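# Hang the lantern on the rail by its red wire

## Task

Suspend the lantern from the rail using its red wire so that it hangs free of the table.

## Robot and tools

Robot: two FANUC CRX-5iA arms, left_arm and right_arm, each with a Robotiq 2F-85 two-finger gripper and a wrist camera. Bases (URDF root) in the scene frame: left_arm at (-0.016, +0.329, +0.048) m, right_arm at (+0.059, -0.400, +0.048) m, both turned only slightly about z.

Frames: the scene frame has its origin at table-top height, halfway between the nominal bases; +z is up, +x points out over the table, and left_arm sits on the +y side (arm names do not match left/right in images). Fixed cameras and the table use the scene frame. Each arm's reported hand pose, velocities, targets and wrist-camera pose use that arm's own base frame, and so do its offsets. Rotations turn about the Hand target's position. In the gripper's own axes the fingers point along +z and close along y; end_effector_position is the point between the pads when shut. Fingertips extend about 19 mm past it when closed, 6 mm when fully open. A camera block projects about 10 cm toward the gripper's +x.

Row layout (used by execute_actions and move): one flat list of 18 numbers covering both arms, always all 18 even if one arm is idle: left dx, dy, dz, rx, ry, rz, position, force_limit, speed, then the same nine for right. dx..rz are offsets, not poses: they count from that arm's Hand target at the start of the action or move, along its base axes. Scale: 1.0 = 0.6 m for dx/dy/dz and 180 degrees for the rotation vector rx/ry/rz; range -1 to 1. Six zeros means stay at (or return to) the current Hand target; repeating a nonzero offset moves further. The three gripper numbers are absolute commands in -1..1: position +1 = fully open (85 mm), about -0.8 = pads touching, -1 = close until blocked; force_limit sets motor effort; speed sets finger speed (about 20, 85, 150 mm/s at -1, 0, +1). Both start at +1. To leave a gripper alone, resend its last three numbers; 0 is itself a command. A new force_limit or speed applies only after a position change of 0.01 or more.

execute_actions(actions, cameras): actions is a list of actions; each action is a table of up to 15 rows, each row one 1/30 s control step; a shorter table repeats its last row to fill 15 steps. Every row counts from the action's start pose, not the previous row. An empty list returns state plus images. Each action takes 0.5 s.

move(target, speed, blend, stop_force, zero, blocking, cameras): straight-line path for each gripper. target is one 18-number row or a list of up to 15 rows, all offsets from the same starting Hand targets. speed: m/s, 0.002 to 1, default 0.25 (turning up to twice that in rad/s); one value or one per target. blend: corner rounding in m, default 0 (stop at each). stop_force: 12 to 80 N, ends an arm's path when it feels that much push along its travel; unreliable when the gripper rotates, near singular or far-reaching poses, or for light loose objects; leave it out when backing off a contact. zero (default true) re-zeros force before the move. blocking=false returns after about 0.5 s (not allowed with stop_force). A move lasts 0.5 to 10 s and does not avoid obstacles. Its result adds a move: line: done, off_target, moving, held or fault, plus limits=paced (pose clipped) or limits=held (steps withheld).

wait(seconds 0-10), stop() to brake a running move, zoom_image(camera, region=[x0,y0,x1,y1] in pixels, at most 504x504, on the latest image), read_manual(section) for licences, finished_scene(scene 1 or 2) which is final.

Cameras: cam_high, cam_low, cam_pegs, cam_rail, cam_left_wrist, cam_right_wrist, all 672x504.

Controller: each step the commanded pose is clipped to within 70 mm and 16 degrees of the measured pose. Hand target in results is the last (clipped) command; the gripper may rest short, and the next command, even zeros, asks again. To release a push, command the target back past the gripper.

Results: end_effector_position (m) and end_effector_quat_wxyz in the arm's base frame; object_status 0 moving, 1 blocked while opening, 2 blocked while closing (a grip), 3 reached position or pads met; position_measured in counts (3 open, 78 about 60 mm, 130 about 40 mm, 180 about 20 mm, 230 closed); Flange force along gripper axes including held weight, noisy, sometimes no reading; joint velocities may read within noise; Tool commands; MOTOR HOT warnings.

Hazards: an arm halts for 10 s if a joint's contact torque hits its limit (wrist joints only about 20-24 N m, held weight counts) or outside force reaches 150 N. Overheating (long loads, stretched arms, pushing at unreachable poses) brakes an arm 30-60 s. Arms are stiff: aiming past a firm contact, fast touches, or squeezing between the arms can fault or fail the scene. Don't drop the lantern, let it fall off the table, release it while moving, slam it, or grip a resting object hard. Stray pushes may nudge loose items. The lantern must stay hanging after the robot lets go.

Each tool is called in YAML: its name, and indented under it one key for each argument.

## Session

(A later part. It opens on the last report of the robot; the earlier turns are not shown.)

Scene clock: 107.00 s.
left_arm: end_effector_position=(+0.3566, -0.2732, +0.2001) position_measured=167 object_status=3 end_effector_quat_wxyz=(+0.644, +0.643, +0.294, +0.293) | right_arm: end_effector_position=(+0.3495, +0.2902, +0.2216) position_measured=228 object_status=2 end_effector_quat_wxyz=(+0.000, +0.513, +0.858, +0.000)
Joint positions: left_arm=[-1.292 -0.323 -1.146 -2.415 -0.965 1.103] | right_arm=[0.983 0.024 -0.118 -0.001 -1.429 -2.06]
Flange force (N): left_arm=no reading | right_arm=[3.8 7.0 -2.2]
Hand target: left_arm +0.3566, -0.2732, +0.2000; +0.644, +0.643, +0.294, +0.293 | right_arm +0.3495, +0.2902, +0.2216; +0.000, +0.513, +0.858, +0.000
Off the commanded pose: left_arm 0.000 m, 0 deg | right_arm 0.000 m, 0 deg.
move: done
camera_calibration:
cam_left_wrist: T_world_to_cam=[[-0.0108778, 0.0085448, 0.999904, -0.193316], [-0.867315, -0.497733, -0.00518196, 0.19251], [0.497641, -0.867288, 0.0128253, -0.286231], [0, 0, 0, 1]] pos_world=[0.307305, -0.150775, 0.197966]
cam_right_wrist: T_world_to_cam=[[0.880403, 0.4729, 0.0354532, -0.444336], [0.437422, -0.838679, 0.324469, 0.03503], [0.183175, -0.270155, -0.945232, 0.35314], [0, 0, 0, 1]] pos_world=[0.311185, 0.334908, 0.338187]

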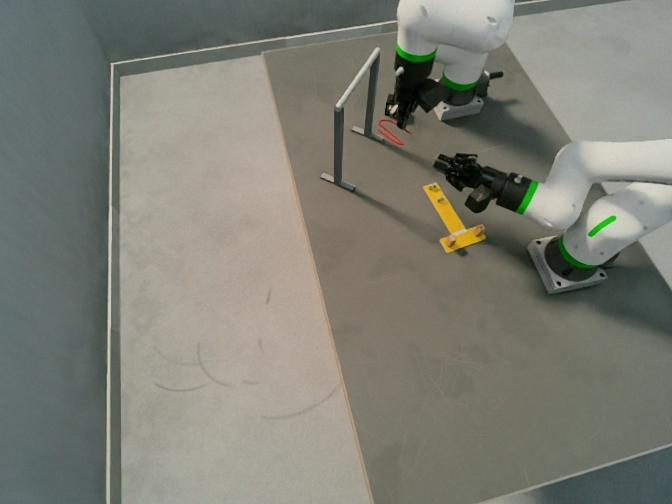

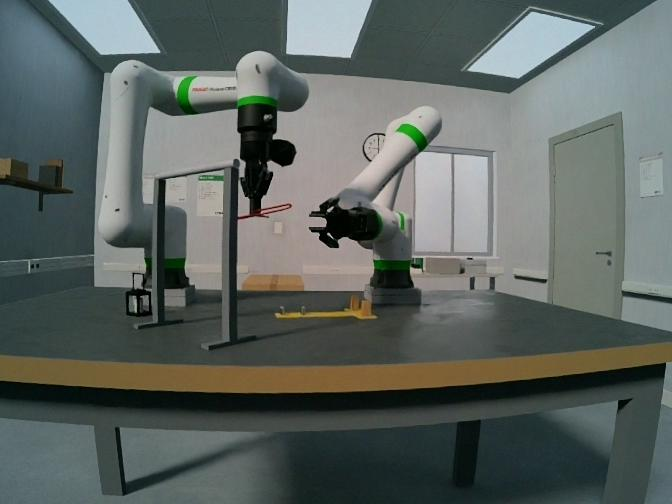

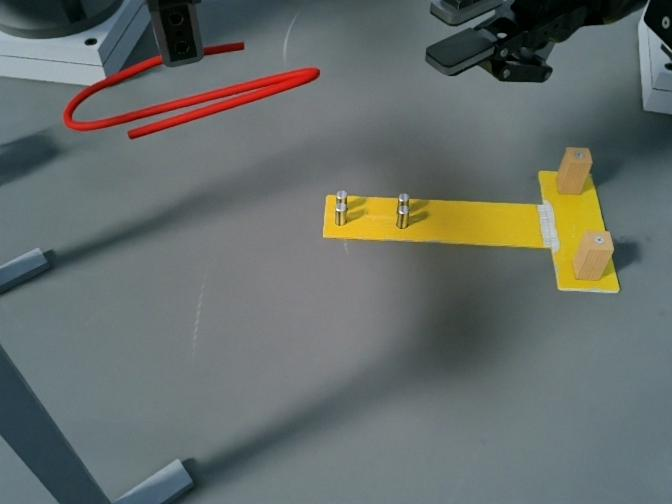

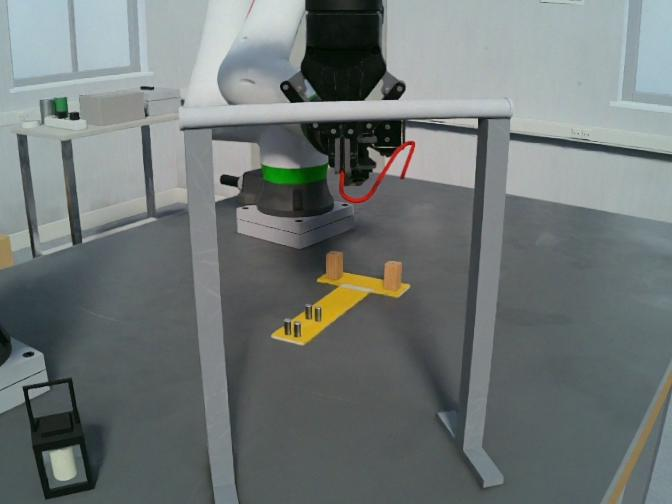

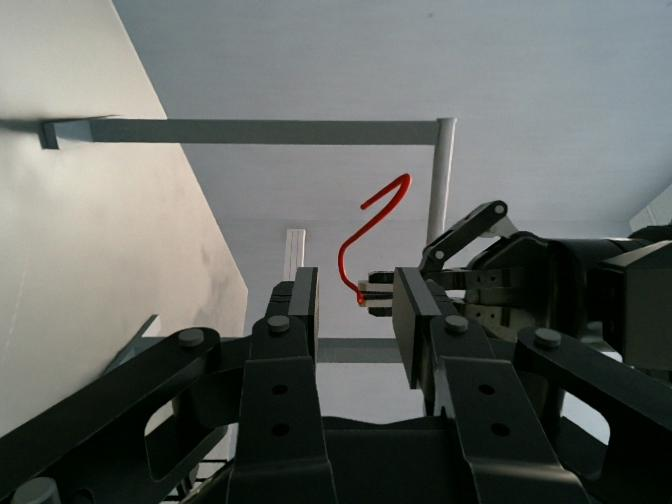

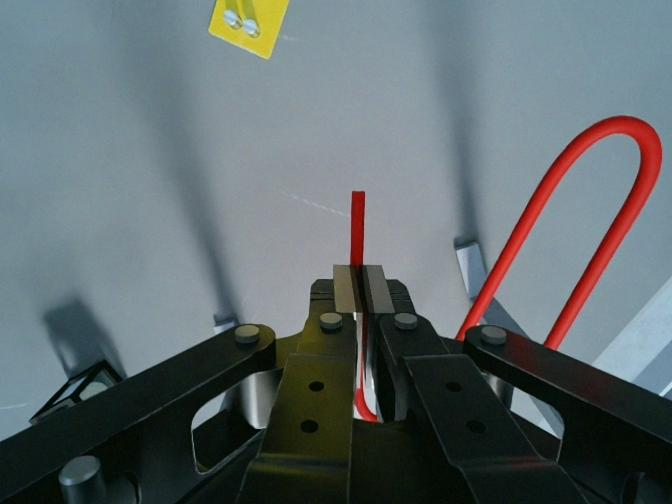

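move:
  target:
    - [0,0,0.0567,0,0,0,-0.1,-0.6,-0.5,0,0,0,0,0,0,-1,1,-0.7]
    - [0.137,-0.128,0.0567,0,0,0,-0.1,-0.6,-0.5,0,0,0,0,0,0,-1,1,-0.7]
  speed: 0.1
  cameras: ["cam_pegs","cam_left_wrist","cam_right_wrist","cam_low"]

Scene clock: 110.10 s.
left_arm: end_effector_position=(+0.4388, -0.3500, +0.2341) position_measured=141 object_status=3 end_effector_quat_wxyz=(+0.644, +0.643, +0.294, +0.293) | right_arm: end_effector_position=(+0.3495, +0.2902, +0.2216) position_measured=228 object_status=2 end_effector_quat_wxyz=(+0.000, +0.513, +0.858, +0.000)
Joint positions: left_arm=[-1.097 -0.05 -0.886 -2.645 -0.901 1.247] | right_arm=[0.983 0.024 -0.118 -0.001 -1.429 -2.06]
Flange force (N): left_arm=[-0.3 3.1 -3.9] | right_arm=[4.1 7.0 -2.6]
Hand target: left_arm +0.4388, -0.3500, +0.2341; +0.644, +0.643, +0.294, +0.293 | right_arm +0.3495, +0.2902, +0.2216; +0.000, +0.513, +0.858, +0.000
Off the commanded pose: left_arm 0.000 m, 0 deg | right_arm 0.000 m, 0 deg.
move: done
camera_calibration:
cam_left_wrist: T_world_to_cam=[[-0.0109274, 0.0086316, 0.999903, -0.225722], [-0.867315, -0.497733, -0.00518178, 0.225754], [0.49764, -0.867287, 0.0129253, -0.394203], [0, 0, 0, 1]] pos_world=[0.389504, -0.227574, 0.231965]
cam_right_wrist: T_world_to_cam=[[0.880403, 0.4729, 0.0354532, -0.444336], [0.437422, -0.838679, 0.324469, 0.03503], [0.183175, -0.270155, -0.945232, 0.35314], [0, 0, 0, 1]] pos_world=[0.311185, 0.334908, 0.338187]
Images, in order (width x height): cam_low 672x504, cam_pegs 672x504, cam_left_wrist 672x504, cam_right_wrist 672x504.

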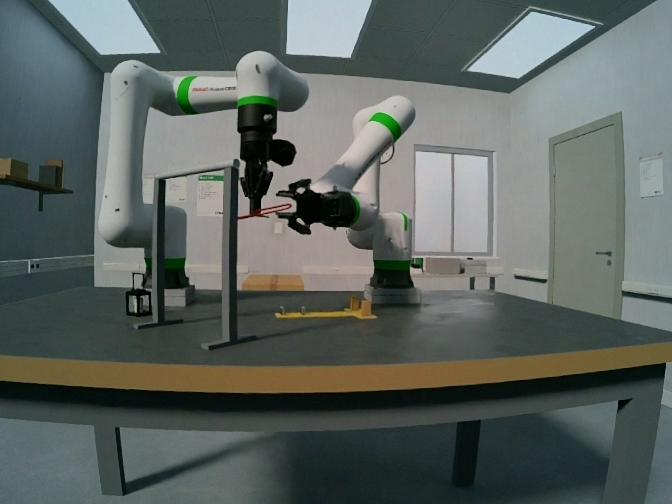

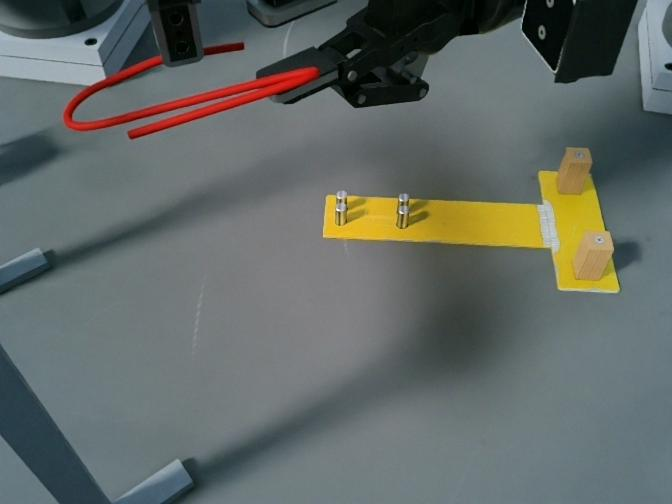

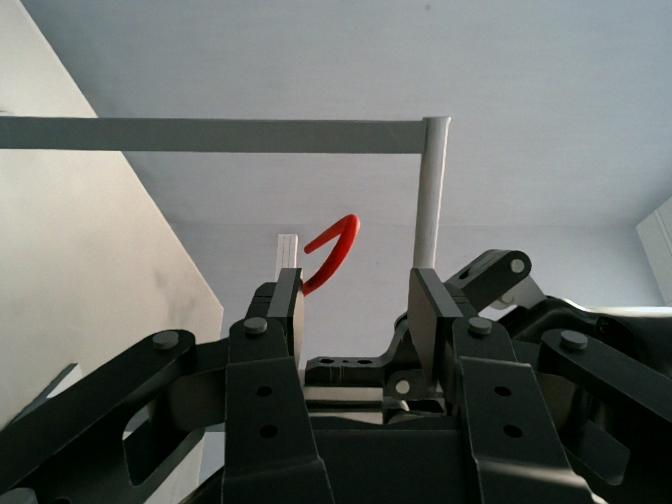

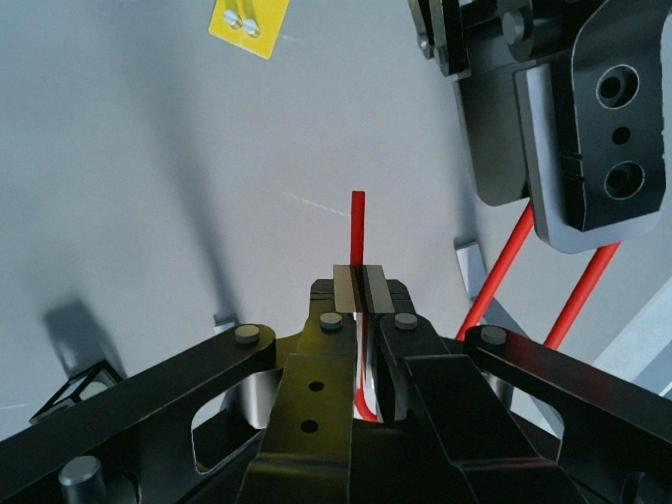

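move:
  target:
    - [-0.1,0.09,0,0,0,0,-0.1,-0.6,-0.5,0,0,0,0,0,0,-1,1,-0.7]
    - [-0.1,0.09,-0.025,0,0,0,-0.1,-0.6,-0.5,0,0,0,0,0,-0.133,-1,1,-0.7]
  speed: 0.15
  cameras: ["cam_left_wrist","cam_right_wrist"]

Scene clock: 113.77 s.
left_arm: end_effector_position=(+0.3788, -0.2960, +0.2191) position_measured=141 object_status=3 end_effector_quat_wxyz=(+0.644, +0.643, +0.294, +0.293) | right_arm: end_effector_position=(+0.3495, +0.2903, +0.2216) position_measured=228 object_status=2 end_effector_quat_wxyz=(+0.000, +0.680, +0.733, +0.000)
Joint positions: left_arm=[-1.218 -0.279 -1.063 -2.48 -0.903 1.122] | right_arm=[0.982 0.024 -0.118 -0.001 -1.429 -2.478]
Flange force (N): left_arm=no reading | right_arm=[5.2 2.2 -0.3]
Hand target: left_arm +0.3788, -0.2960, +0.2191; +0.644, +0.643, +0.294, +0.293 | right_arm +0.3495, +0.2902, +0.2216; +0.000, +0.680, +0.733, +0.000
Off the commanded pose: left_arm 0.000 m, 0 deg | right_arm 0.000 m, 0 deg.
move: done
camera_calibration:
cam_left_wrist: T_world_to_cam=[[-0.0108778, 0.0085448, 0.999904, -0.211878], [-0.867315, -0.497733, -0.00518196, 0.200515], [0.497641, -0.867288, 0.0128253, -0.317297], [0, 0, 0, 1]] pos_world=[0.329505, -0.173575, 0.216966]
cam_right_wrist: T_world_to_cam=[[0.996567, 0.0748282, 0.0354242, -0.369496], [0.0593674, -0.94413, 0.324183, 0.197922], [0.057703, -0.320967, -0.945331, 0.411876], [0, 0, 0, 1]] pos_world=[0.332711, 0.346711, 0.338286]
Images, in order (width x height): cam_left_wrist 672x504, cam_right_wrist 672x504.

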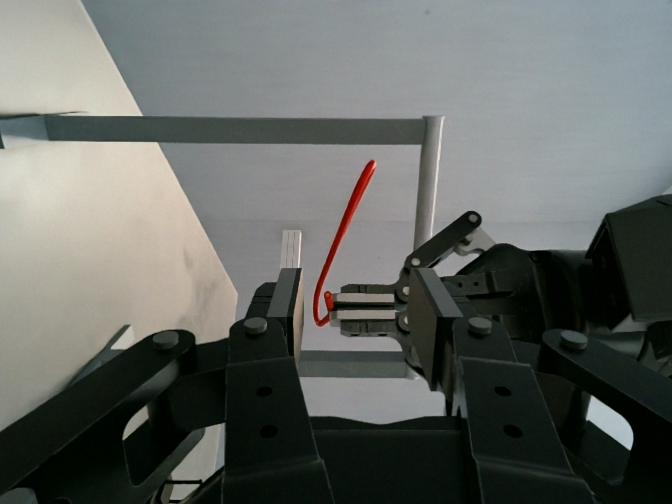

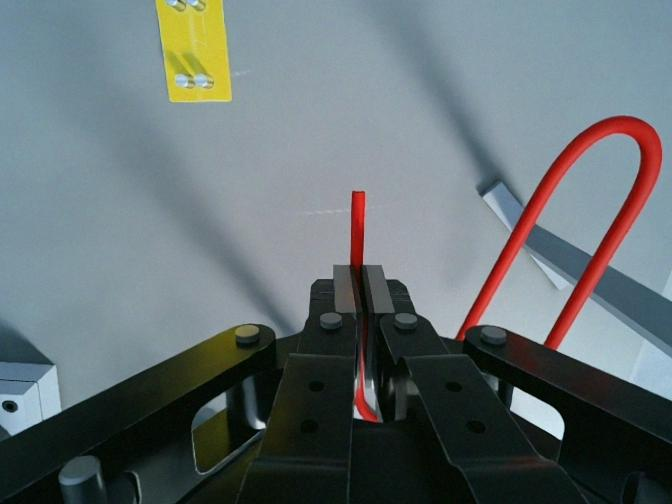

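move:
  target: [0.1545,-0.145,0.002,0,0,0,-0.1,-0.6,-0.5,0,0,0,0,0,0,-1,1,-0.7]
  speed: 0.08
  cameras: ["cam_left_wrist","cam_right_wrist","cam_pegs"]

Scene clock: 116.23 s.
left_arm: end_effector_position=(+0.4715, -0.3830, +0.2203) position_measured=141 object_status=3 end_effector_quat_wxyz=(+0.644, +0.643, +0.294, +0.293) | right_arm: end_effector_position=(+0.3495, +0.2902, +0.2216) position_measured=228 object_status=2 end_effector_quat_wxyz=(+0.000, +0.680, +0.733, +0.000)
Joint positions: left_arm=[-1.06 0.119 -0.789 -2.714 -0.954 1.313] | right_arm=[0.983 0.024 -0.118 -0.001 -1.429 -2.478]
Flange force (N): left_arm=[-0.2 2.7 -2.8] | right_arm=[6.1 4.8 -2.6]
Hand target: left_arm +0.4715, -0.3830, +0.2203; +0.644, +0.643, +0.294, +0.293 | right_arm +0.3495, +0.2902, +0.2216; +0.000, +0.680, +0.733, +0.000
Off the commanded pose: left_arm 0.000 m, 0 deg | right_arm 0.000 m, 0 deg.
move: done
camera_calibration:
cam_left_wrist: T_world_to_cam=[[-0.0108774, 0.00854504, 0.999904, -0.211326], [-0.867315, -0.497733, -0.00518148, 0.237618], [0.497641, -0.867288, 0.0128253, -0.438898], [0, 0, 0, 1]] pos_world=[0.422205, -0.260575, 0.218166]
cam_right_wrist: T_world_to_cam=[[0.996555, 0.0749649, 0.0354695, -0.369444], [0.0594691, -0.944049, 0.3244, 0.19773], [0.0578036, -0.321173, -0.945255, 0.411768], [0, 0, 0, 1]] pos_world=[0.332611, 0.346611, 0.338186]
Images, in order (width x height): cam_pegs 672x504, cam_left_wrist 672x504, cam_right_wrist 672x504.

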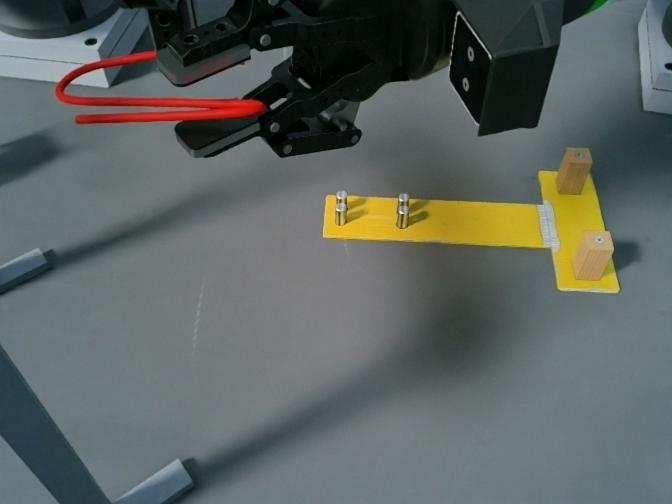

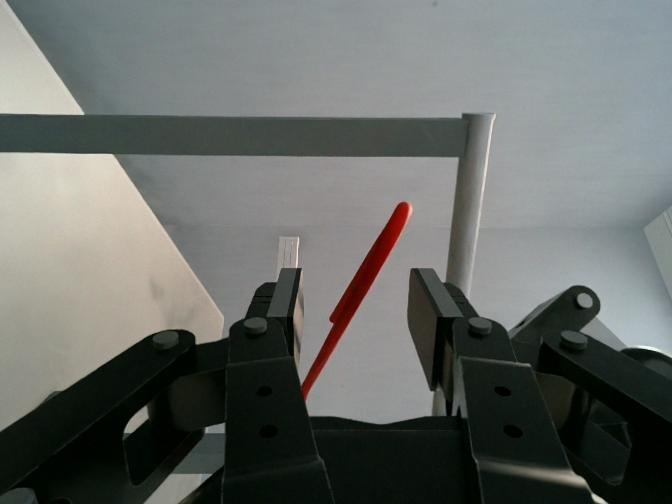

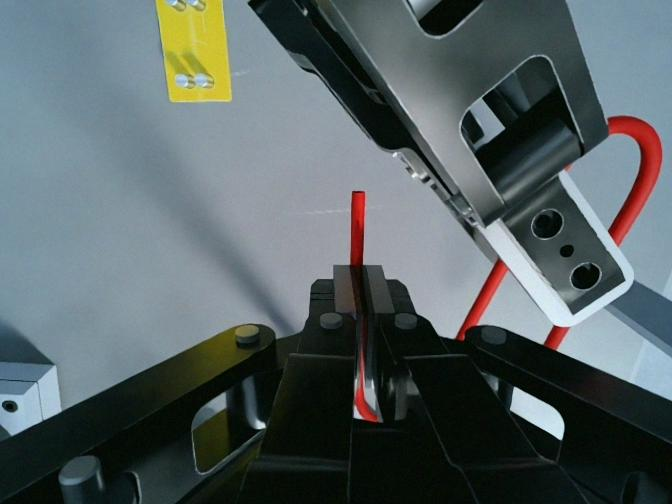

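move:
  target:
    - [-0.0063,0.0055,0,0,0,0,-0.1,-0.6,-0.5,0,0,0,0,0,0,-1,1,-0.7]
    - [-0.0063,0.0055,0,0,0,0,-1,-0.2,-1,0,0,0,0,0,0,-1,1,-0.7]
  speed: 0.05

wait:
  seconds: 1
  cameras: ["cam_left_wrist","cam_right_wrist","cam_pegs"]

Scene clock: 119.07 s.
left_arm: end_effector_position=(+0.4677, -0.3797, +0.2202) position_measured=222 object_status=0 end_effector_quat_wxyz=(+0.644, +0.643, +0.294, +0.293) | right_arm: end_effector_position=(+0.3496, +0.2902, +0.2216) position_measured=228 object_status=2 end_effector_quat_wxyz=(+0.000, +0.680, +0.733, +0.000)
Joint positions: left_arm=[-1.065 0.107 -0.801 -2.708 -0.955 1.31] | right_arm=[0.983 0.024 -0.118 -0.001 -1.429 -2.478]
Flange force (N): left_arm=[-0.5 0.8 -2.7] | right_arm=[6.7 5.4 -4.2]
Hand target: left_arm +0.4677, -0.3797, +0.2203; +0.644, +0.643, +0.294, +0.293 | right_arm +0.3495, +0.2902, +0.2216; +0.000, +0.680, +0.733, +0.000
Off the commanded pose: left_arm 0.000 m, 0 deg | right_arm 0.000 m, 0 deg.
move: done

Scene clock: 120.07 s.
left_arm: end_effector_position=(+0.4677, -0.3797, +0.2202) position_measured=222 object_status=2 end_effector_quat_wxyz=(+0.644, +0.643, +0.294, +0.293) | right_arm: end_effector_position=(+0.3496, +0.2902, +0.2216) position_measured=228 object_status=2 end_effector_quat_wxyz=(+0.000, +0.680, +0.733, +0.000)
Joint positions: left_arm=[-1.065 0.107 -0.801 -2.708 -0.955 1.31] | right_arm=[0.983 0.024 -0.118 -0.001 -1.429 -2.478]
Flange force (N): left_arm=[0.0 1.0 -2.8] | right_arm=[6.6 5.0 -4.3]
Hand target: left_arm +0.4677, -0.3797, +0.2203; +0.644, +0.643, +0.294, +0.293 | right_arm +0.3495, +0.2902, +0.2216; +0.000, +0.680, +0.733, +0.000
Tool commands: left_gripper/position=-1.0 left_gripper/force_limit=-0.2 left_gripper/speed=-1.0 right_gripper/position=-1.0 right_gripper/force_limit=+1.0 right_gripper/speed=-0.7
Off the commanded pose: left_arm 0.000 m, 0 deg | right_arm 0.000 m, 0 deg.
wait: 1.00 s; at rest by 0.17 s
camera_calibration:
cam_left_wrist: T_world_to_cam=[[-0.0108778, 0.0085448, 0.999904, -0.211395], [-0.867315, -0.497733, -0.00518196, 0.235965], [0.497641, -0.867288, 0.0128253, -0.434144], [0, 0, 0, 1]] pos_world=[0.418405, -0.257275, 0.218166]
cam_right_wrist: T_world_to_cam=[[0.996555, 0.0749649, 0.0354695, -0.369444], [0.0594691, -0.944049, 0.3244, 0.19773], [0.0578036, -0.321173, -0.945255, 0.411768], [0, 0, 0, 1]] pos_world=[0.332611, 0.346611, 0.338186]
Images, in order (width x height): cam_pegs 672x504, cam_left_wrist 672x504, cam_right_wrist 672x504.

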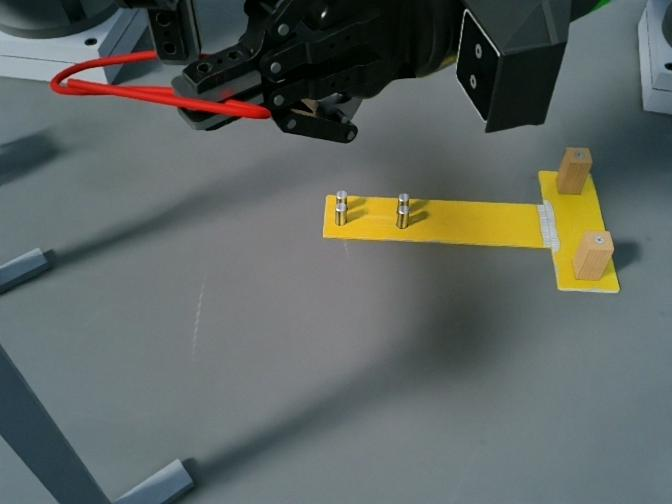

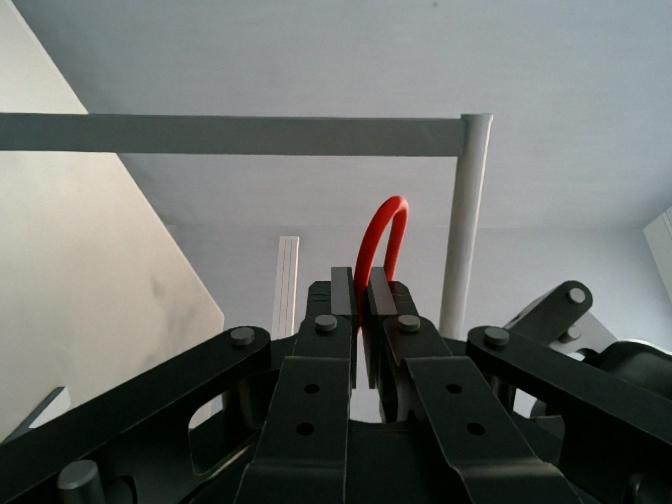

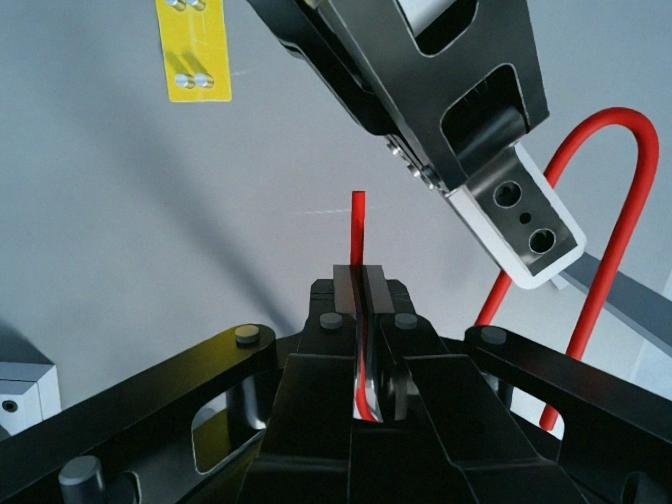

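move:
  target:
    - [0,0,0,0,0,0,-1,-0.2,-1,0,0,0,0,0,0,-0.4,1,-0.7]
    - [0,0,0,0,0,0,-1,-0.2,-1,0,0,0.15,0,0,0,-0.4,1,-0.7]
    - [0,0,0,0,0,0,-1,-0.2,-1,0.03,-0.03,0.2,0,0,0,-0.4,1,-0.7]
  speed: 0.12
  cameras: ["cam_left_wrist","cam_right_wrist","cam_pegs"]

Scene clock: 122.77 s.
left_arm: end_effector_position=(+0.4677, -0.3797, +0.2202) position_measured=222 object_status=2 end_effector_quat_wxyz=(+0.644, +0.643, +0.294, +0.293) | right_arm: end_effector_position=(+0.3675, +0.2722, +0.3416) position_measured=179 object_status=3 end_effector_quat_wxyz=(+0.000, +0.680, +0.733, +0.000)
Joint positions: left_arm=[-1.065 0.107 -0.801 -2.708 -0.955 1.31] | right_arm=[0.925 0.031 0.169 -0.001 -1.709 -2.421]
Flange force (N): left_arm=[-0.4 2.8 -3.4] | right_arm=[5.9 5.0 -4.4]
Hand target: left_arm +0.4677, -0.3797, +0.2203; +0.644, +0.643, +0.294, +0.293 | right_arm +0.3675, +0.2722, +0.3416; +0.000, +0.680, +0.733, +0.000
Off the commanded pose: left_arm 0.000 m, 0 deg | right_arm 0.000 m, 0 deg.
move: done
camera_calibration:
cam_left_wrist: T_world_to_cam=[[-0.0108778, 0.0085448, 0.999904, -0.211395], [-0.867315, -0.497733, -0.00518196, 0.235965], [0.497641, -0.867288, 0.0128253, -0.434144], [0, 0, 0, 1]] pos_world=[0.418405, -0.257275, 0.218166]
cam_right_wrist: T_world_to_cam=[[0.996555, 0.0749642, 0.0354625, -0.390286], [0.0594652, -0.944018, 0.324489, 0.140689], [0.0578023, -0.321263, -0.945224, 0.518394], [0, 0, 0, 1]] pos_world=[0.350611, 0.328611, 0.458187]
Images, in order (width x height): cam_pegs 672x504, cam_left_wrist 672x504, cam_right_wrist 672x504.

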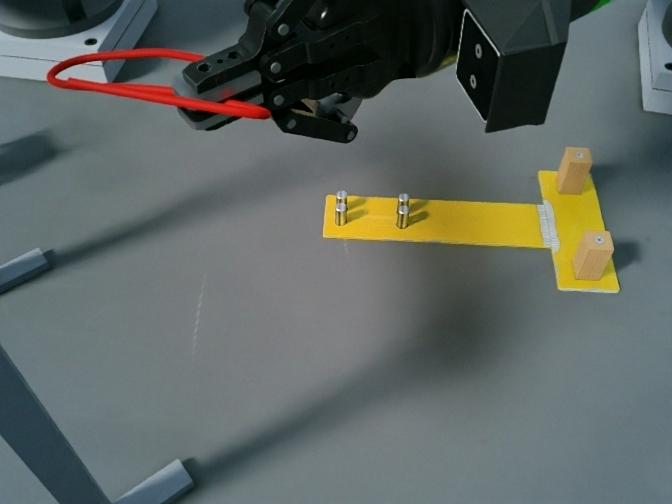

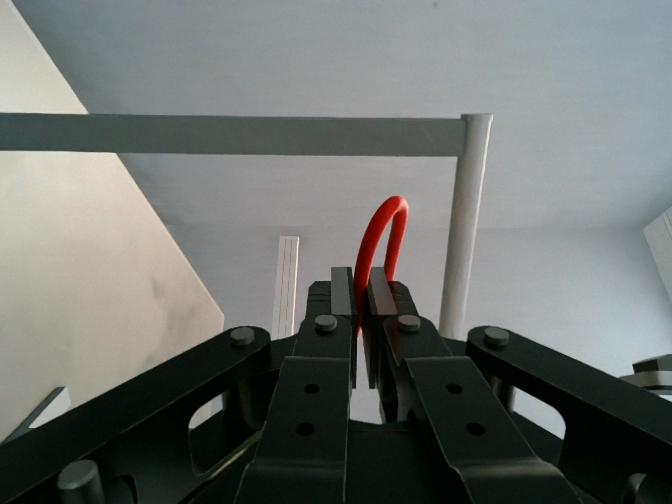

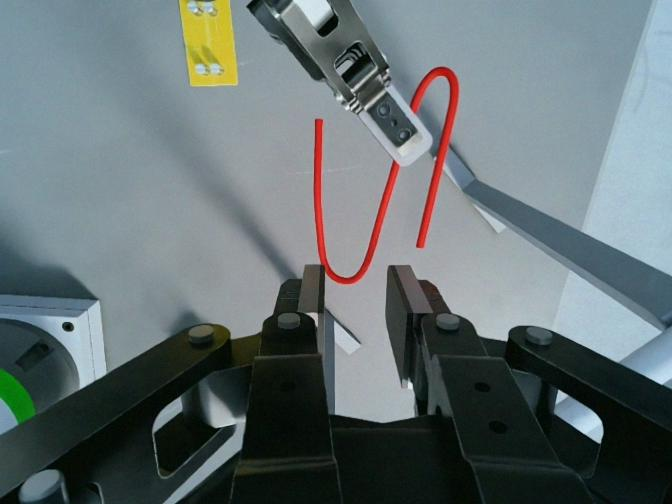

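move:
  target:
    - [0,0,0,0,0,0,-1,-0.2,-1,0.09,-0.017,0,0,0,0,-0.4,1,-0.7]
    - [0,0,0,0,0,0,-1,-0.2,-1,0.09,-0.017,-0.19,0,0,0,-0.4,1,-0.7]
  speed: 0.1
  cameras: ["cam_left_wrist","cam_right_wrist","cam_rail"]

Scene clock: 125.43 s.
left_arm: end_effector_position=(+0.4677, -0.3797, +0.2203) position_measured=222 object_status=2 end_effector_quat_wxyz=(+0.644, +0.643, +0.294, +0.293) | right_arm: end_effector_position=(+0.4215, +0.2620, +0.2276) position_measured=179 object_status=3 end_effector_quat_wxyz=(+0.000, +0.680, +0.733, +0.000)
Joint positions: left_arm=[-1.065 0.107 -0.801 -2.708 -0.955 1.31] | right_arm=[0.821 0.128 0.007 -0.001 -1.451 -2.316]
Flange force (N): left_arm=[-0.8 2.9 -3.3] | right_arm=[5.4 6.5 -2.0]
Hand target: left_arm +0.4677, -0.3797, +0.2203; +0.644, +0.643, +0.294, +0.293 | right_arm +0.4215, +0.2620, +0.2276; +0.000, +0.680, +0.733, +0.000
Off the commanded pose: left_arm 0.000 m, 0 deg | right_arm 0.000 m, 0 deg.
move: done
camera_calibration:
cam_left_wrist: T_world_to_cam=[[-0.0108778, 0.0085448, 0.999904, -0.211395], [-0.867315, -0.497733, -0.00518196, 0.235965], [0.497641, -0.867288, 0.0128253, -0.434144], [0, 0, 0, 1]] pos_world=[0.418405, -0.257275, 0.218166]
cam_right_wrist: T_world_to_cam=[[0.996561, 0.0749308, 0.0353813, -0.439256], [0.0594729, -0.944092, 0.324274, 0.164935], [0.0577013, -0.321055, -0.945301, 0.40424], [0, 0, 0, 1]] pos_world=[0.404611, 0.318411, 0.344186]
Images, in order (width x height): cam_rail 672x504, cam_left_wrist 672x504, cam_right_wrist 672x504.

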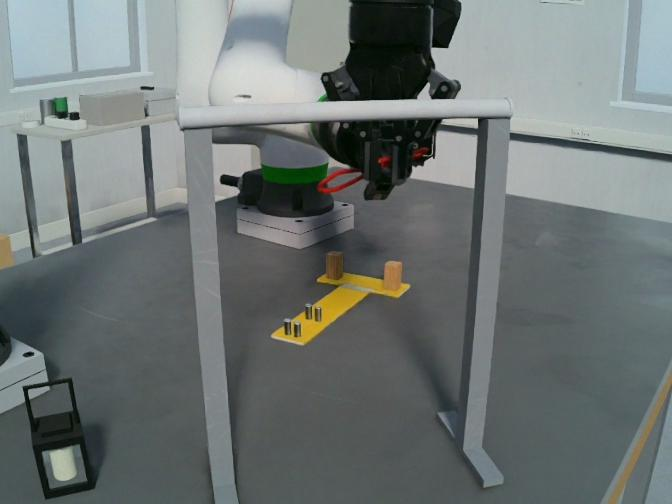

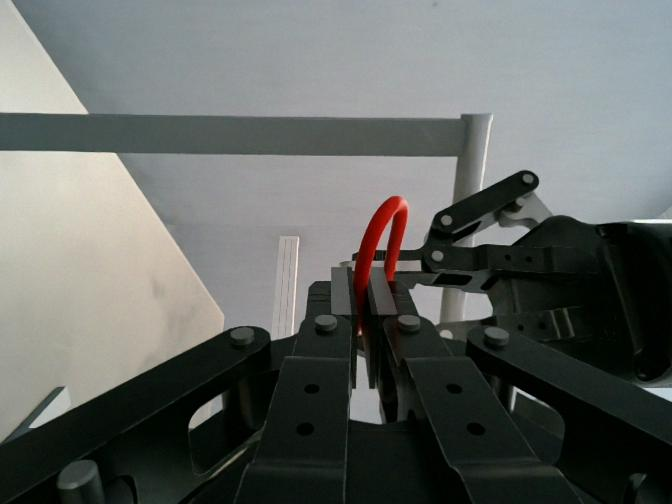

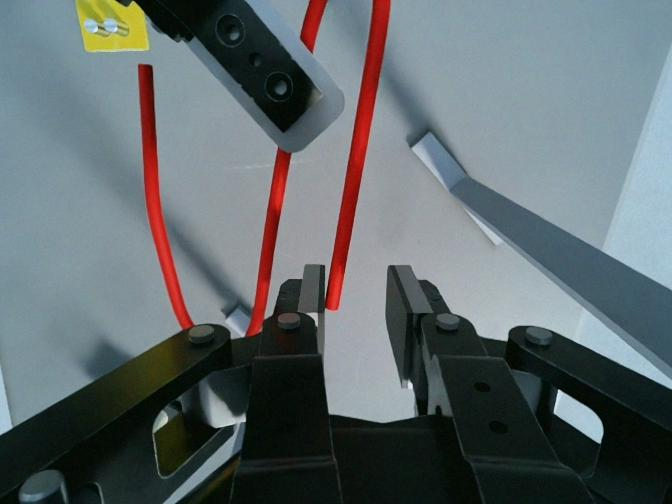

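move:
  target:
    - [0,0,0,0,0,0,-1,-0.2,-1,-0.009,0.013,0,0,0,0,-0.4,1,-0.7]
    - [0,0,0,0,0,0,-1,-0.2,-1,-0.009,0.013,-0.025,0,0,0,-0.4,1,-0.7]
    - [0,0,0,0,0,0,-1,-0.2,-1,-0.009,0.013,-0.025,0,0,0,-1,1,-0.7]
  speed: 0.05

wait:
  seconds: 0.7
  cameras: ["cam_left_wrist","cam_right_wrist"]

Scene clock: 127.73 s.
left_arm: end_effector_position=(+0.4677, -0.3797, +0.2203) position_measured=222 object_status=2 end_effector_quat_wxyz=(+0.644, +0.643, +0.294, +0.293) | right_arm: end_effector_position=(+0.4161, +0.2698, +0.2125) position_measured=225 object_status=0 end_effector_quat_wxyz=(+0.000, +0.680, +0.733, +0.000)
Joint positions: left_arm=[-1.065 0.107 -0.801 -2.708 -0.955 1.31] | right_arm=[0.84 0.132 -0.023 -0.001 -1.416 -2.335]
Flange force (N): left_arm=[-0.5 2.4 -5.4] | right_arm=[4.3 7.8 -2.5]
Hand target: left_arm +0.4677, -0.3797, +0.2203; +0.644, +0.643, +0.294, +0.293 | right_arm +0.4161, +0.2698, +0.2126; +0.000, +0.680, +0.733, +0.000
Off the commanded pose: left_arm 0.000 m, 0 deg | right_arm 0.000 m, 0 deg.
move: done

Scene clock: 128.43 s.
left_arm: end_effector_position=(+0.4677, -0.3797, +0.2203) position_measured=222 object_status=2 end_effector_quat_wxyz=(+0.644, +0.643, +0.294, +0.293) | right_arm: end_effector_position=(+0.4161, +0.2698, +0.2125) position_measured=225 object_status=2 end_effector_quat_wxyz=(+0.000, +0.680, +0.733, +0.000)
Joint positions: left_arm=[-1.065 0.107 -0.801 -2.708 -0.955 1.31] | right_arm=[0.84 0.132 -0.023 -0.001 -1.416 -2.335]
Flange force (N): left_arm=[-0.6 1.4 -4.4] | right_arm=[5.1 8.4 -2.4]
Hand target: left_arm +0.4677, -0.3797, +0.2203; +0.644, +0.643, +0.294, +0.293 | right_arm +0.4161, +0.2698, +0.2126; +0.000, +0.680, +0.733, +0.000
Tool commands: left_gripper/position=-1.0 left_gripper/force_limit=-0.2 left_gripper/speed=-1.0 right_gripper/position=-1.0 right_gripper/force_limit=+1.0 right_gripper/speed=-0.7
Off the commanded pose: left_arm 0.000 m, 0 deg | right_arm 0.000 m, 0 deg.
wait: 0.70 s; at rest by 0.17 s
camera_calibration:
cam_left_wrist: T_world_to_cam=[[-0.0108778, 0.0085448, 0.999904, -0.211395], [-0.867315, -0.497733, -0.00518196, 0.235965], [0.497641, -0.867288, 0.0128253, -0.434144], [0, 0, 0, 1]] pos_world=[0.418405, -0.257275, 0.218166]
cam_right_wrist: T_world_to_cam=[[0.996555, 0.0749654, 0.035462, -0.433964], [0.0594665, -0.944018, 0.324489, 0.177392], [0.0578023, -0.321263, -0.945224, 0.392879], [0, 0, 0, 1]] pos_world=[0.399211, 0.326211, 0.329187]
Images, in order (width x height): cam_left_wrist 672x504, cam_right_wrist 672x504.

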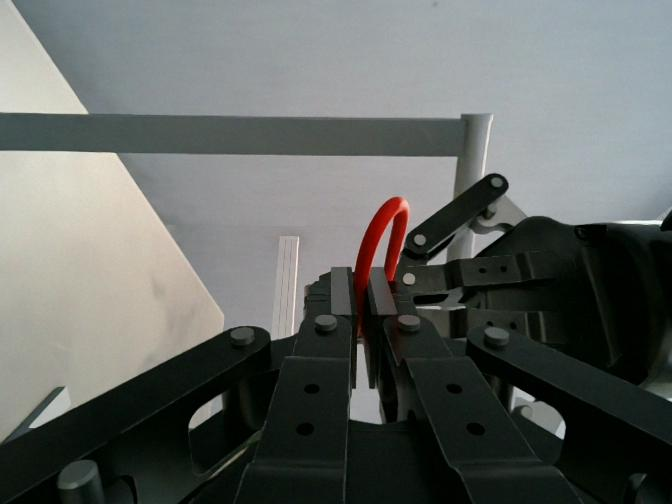

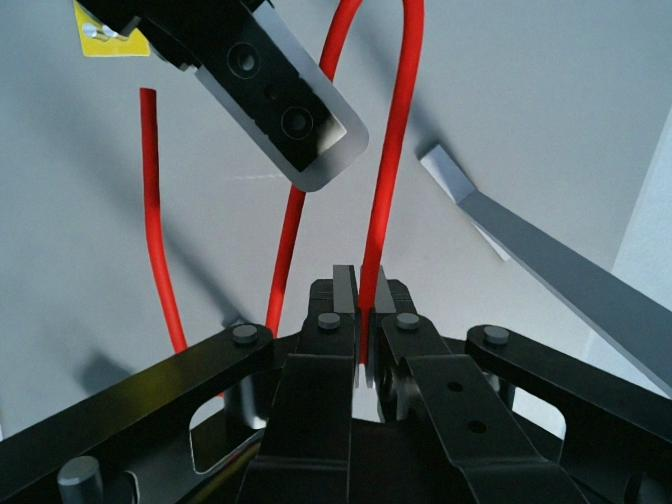

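move:
  target: [-0.203,0.0757,0,0,0,0,-1,-0.2,-1,-0.1977,0.089,0,0,0,0,-1,1,-0.7]
  speed: 0.08

move:
  target:
    - [0,0,0,0,0,0,-1,-0.2,-1,0.041,0.0,0,0,0,0.094,-1,1,-0.7]
    - [0,0,0,0,0,0,-1,-0.2,-1,0.082,0.0132,0,0,0,0.194,-1,1,-0.7]
    - [0,0,0,0,0,0,-1,-0.2,-1,0.1153,0.0367,0,0,0,0.289,-1,1,-0.7]
    - [0,0,0,0,0,0,-1,-0.2,-1,0.1417,0.0712,0,0,0,0.389,-1,1,-0.7]
  speed: 0.04
  blend: 0.005
  cameras: ["cam_left_wrist","cam_right_wrist","cam_pegs"]

Scene clock: 131.17 s.
left_arm: end_effector_position=(+0.3459, -0.3342, +0.2201) position_measured=222 object_status=2 end_effector_quat_wxyz=(+0.644, +0.643, +0.294, +0.293) | right_arm: end_effector_position=(+0.2975, +0.3232, +0.2126) position_measured=225 object_status=2 end_effector_quat_wxyz=(+0.000, +0.680, +0.733, +0.000)
Joint positions: left_arm=[-1.384 -0.262 -0.993 -2.273 -0.948 0.967] | right_arm=[1.127 -0.011 -0.175 -0.001 -1.407 -2.622]
Flange force (N): left_arm=no reading | right_arm=[5.3 3.8 -2.9]
Hand target: left_arm +0.3459, -0.3343, +0.2203; +0.644, +0.643, +0.294, +0.293 | right_arm +0.2975, +0.3232, +0.2126; +0.000, +0.680, +0.733, +0.000
Off the commanded pose: left_arm 0.000 m, 0 deg | right_arm 0.000 m, 0 deg.
move: done

Scene clock: 141.43 s.
left_arm: end_effector_position=(+0.3459, -0.3343, +0.2203) position_measured=222 object_status=2 end_effector_quat_wxyz=(+0.644, +0.643, +0.294, +0.293) | right_arm: end_effector_position=(+0.3594, +0.3400, +0.2126) position_measured=225 object_status=2 end_effector_quat_wxyz=(+0.000, +0.341, +0.940, +0.000)
Joint positions: left_arm=[-1.384 -0.262 -0.993 -2.273 -0.948 0.967] | right_arm=[1.023 0.129 -0.026 -0.001 -1.416 -1.72]
Flange force (N): left_arm=no reading | right_arm=[15.9 6.0 -0.1]
Hand target: left_arm +0.3459, -0.3343, +0.2203; +0.644, +0.643, +0.294, +0.293 | right_arm +0.3594, +0.3401, +0.2126; +0.000, +0.341, +0.940, +0.000 (not the last commanded pose)
Off the commanded pose: left_arm 0.000 m, 0 deg | right_arm 0.035 m, 24 deg.
move: off_target (right_arm; path cut at 10 s); path passed 2 of 4 targets
camera_calibration:
cam_left_wrist: T_world_to_cam=[[-0.0108774, 0.00854504, 0.999904, -0.213108], [-0.867315, -0.497733, -0.00518148, 0.152923], [0.497641, -0.867288, 0.0128253, -0.334157], [0, 0, 0, 1]] pos_world=[0.296605, -0.211875, 0.218166]
cam_right_wrist: T_world_to_cam=[[0.641528, 0.766278, 0.0354895, -0.490222], [0.71783, -0.615994, 0.324456, -0.100979], [0.270485, -0.182672, -0.945235, 0.295192], [0, 0, 0, 1]] pos_world=[0.307132, 0.367368, 0.329186]
Images, in order (width x height): cam_pegs 672x504, cam_left_wrist 672x504, cam_right_wrist 672x504.

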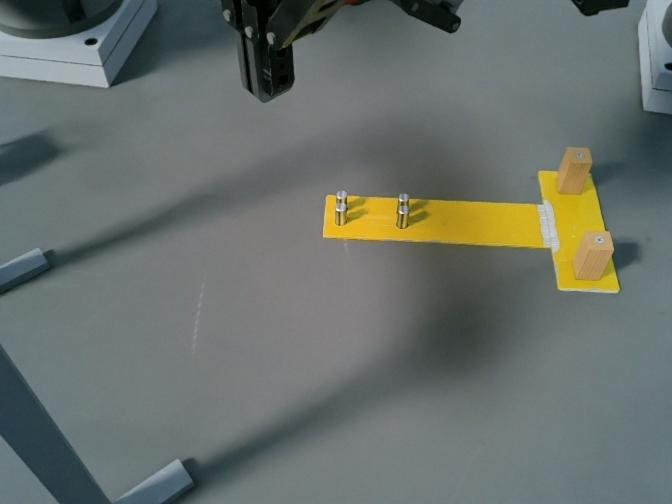

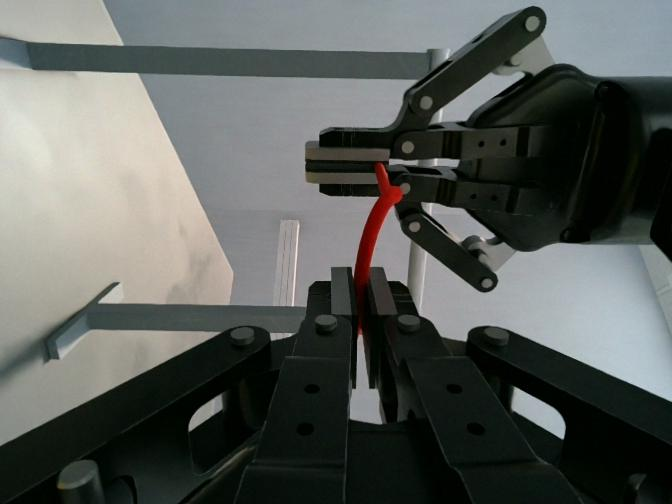

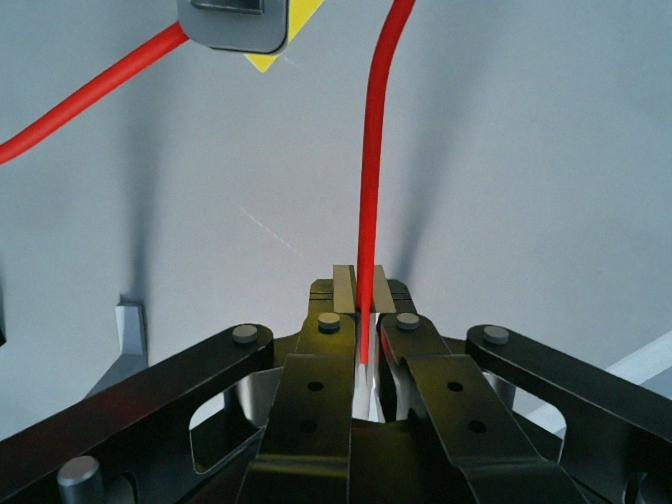

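move:
  target:
    - [0,0,0,0,0,0,-1,-0.2,-1,0.018,0.0155,0,0,0,0.06,-1,1,-0.7]
    - [0,0,0,0,0,0,-1,-0.2,-1,0.033,0.038,0,0,0,0.125,-1,1,-0.7]
    - [0,0,0,0,0,0,-1,-0.2,-1,0.04,0.055,0,0,0,0.18,-1,1,-0.7]
  speed: 0.1
  blend: 0.005

move:
  target:
    - [0,0,0,0,0,0,-1,-0.2,-1,0,0,0,0,0,0,-0.4,1,-0.7]
    - [0,0,0,0,0,0,-1,-0.2,-1,0,0,0.25,0,0,0,-0.4,1,-0.7]
  speed: 0.12
  cameras: ["cam_left_wrist","cam_right_wrist","cam_low","cam_rail"]

Scene clock: 144.97 s.
left_arm: end_effector_position=(+0.3459, -0.3343, +0.2203) position_measured=222 object_status=2 end_effector_quat_wxyz=(+0.644, +0.643, +0.294, +0.293) | right_arm: end_effector_position=(+0.3834, +0.3730, +0.2126) position_measured=225 object_status=2 end_effector_quat_wxyz=(+0.000, +0.066, +0.998, +0.000)
Joint positions: left_arm=[-1.384 -0.262 -0.993 -2.273 -0.948 0.967] | right_arm=[1.017 0.229 0.091 0 -1.433 -1.148]
Flange force (N): left_arm=no reading | right_arm=[11.7 9.9 0.3]
Hand target: left_arm +0.3459, -0.3343, +0.2203; +0.644, +0.643, +0.294, +0.293 | right_arm +0.3834, +0.3731, +0.2126; +0.000, +0.066, +0.998, +0.000
Off the commanded pose: left_arm 0.000 m, 0 deg | right_arm 0.000 m, 0 deg.
move: done

Scene clock: 147.33 s.
left_arm: end_effector_position=(+0.3459, -0.3343, +0.2203) position_measured=222 object_status=2 end_effector_quat_wxyz=(+0.644, +0.643, +0.294, +0.293) | right_arm: end_effector_position=(+0.3834, +0.3730, +0.3626) position_measured=179 object_status=3 end_effector_quat_wxyz=(+0.000, +0.066, +0.998, +0.000)
Joint positions: left_arm=[-1.384 -0.262 -0.993 -2.273 -0.948 0.967] | right_arm=[1.017 0.244 0.46 0 -1.787 -1.149]
Flange force (N): left_arm=no reading | right_arm=[-3.5 8.8 -4.4]
Hand target: left_arm +0.3459, -0.3343, +0.2203; +0.644, +0.643, +0.294, +0.293 | right_arm +0.3834, +0.3731, +0.3626; +0.000, +0.066, +0.998, +0.000
Off the commanded pose: left_arm 0.000 m, 0 deg | right_arm 0.000 m, 0 deg.
move: done
camera_calibration:
cam_left_wrist: T_world_to_cam=[[-0.0108778, 0.0085448, 0.999904, -0.213108], [-0.867315, -0.497733, -0.00518196, 0.152923], [0.497641, -0.867288, 0.0128253, -0.334157], [0, 0, 0, 1]] pos_world=[0.296605, -0.211875, 0.218166]
cam_right_wrist: T_world_to_cam=[[0.131236, 0.990716, 0.0354721, -0.424316], [0.936126, -0.135622, 0.32446, -0.40947], [0.326259, -0.00937449, -0.945234, 0.350472], [0, 0, 0, 1]] pos_world=[0.324656, 0.368129, 0.479186]
Images, in order (width x height): cam_low 672x504, cam_rail 672x504, cam_left_wrist 672x504, cam_right_wrist 672x504.

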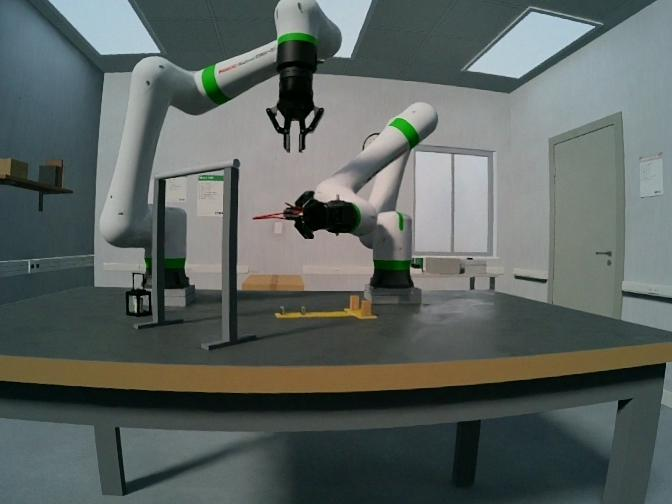

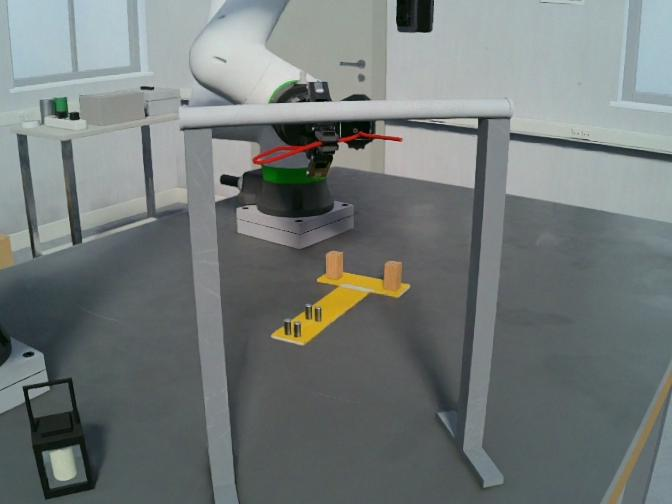

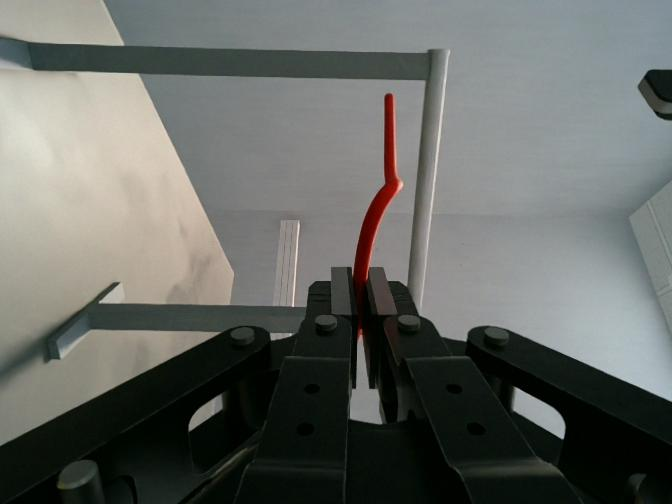

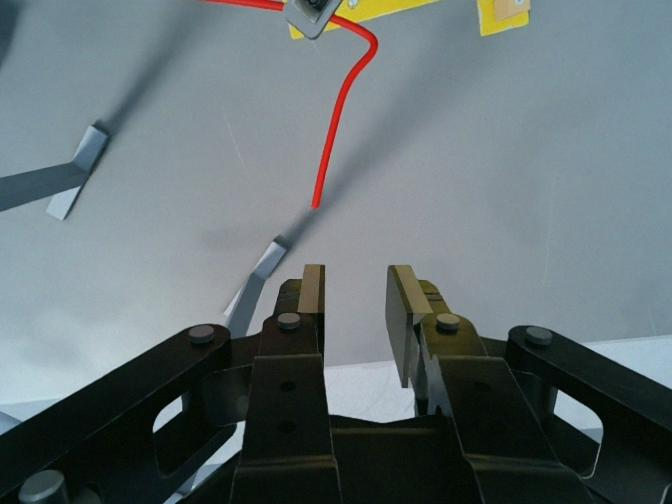

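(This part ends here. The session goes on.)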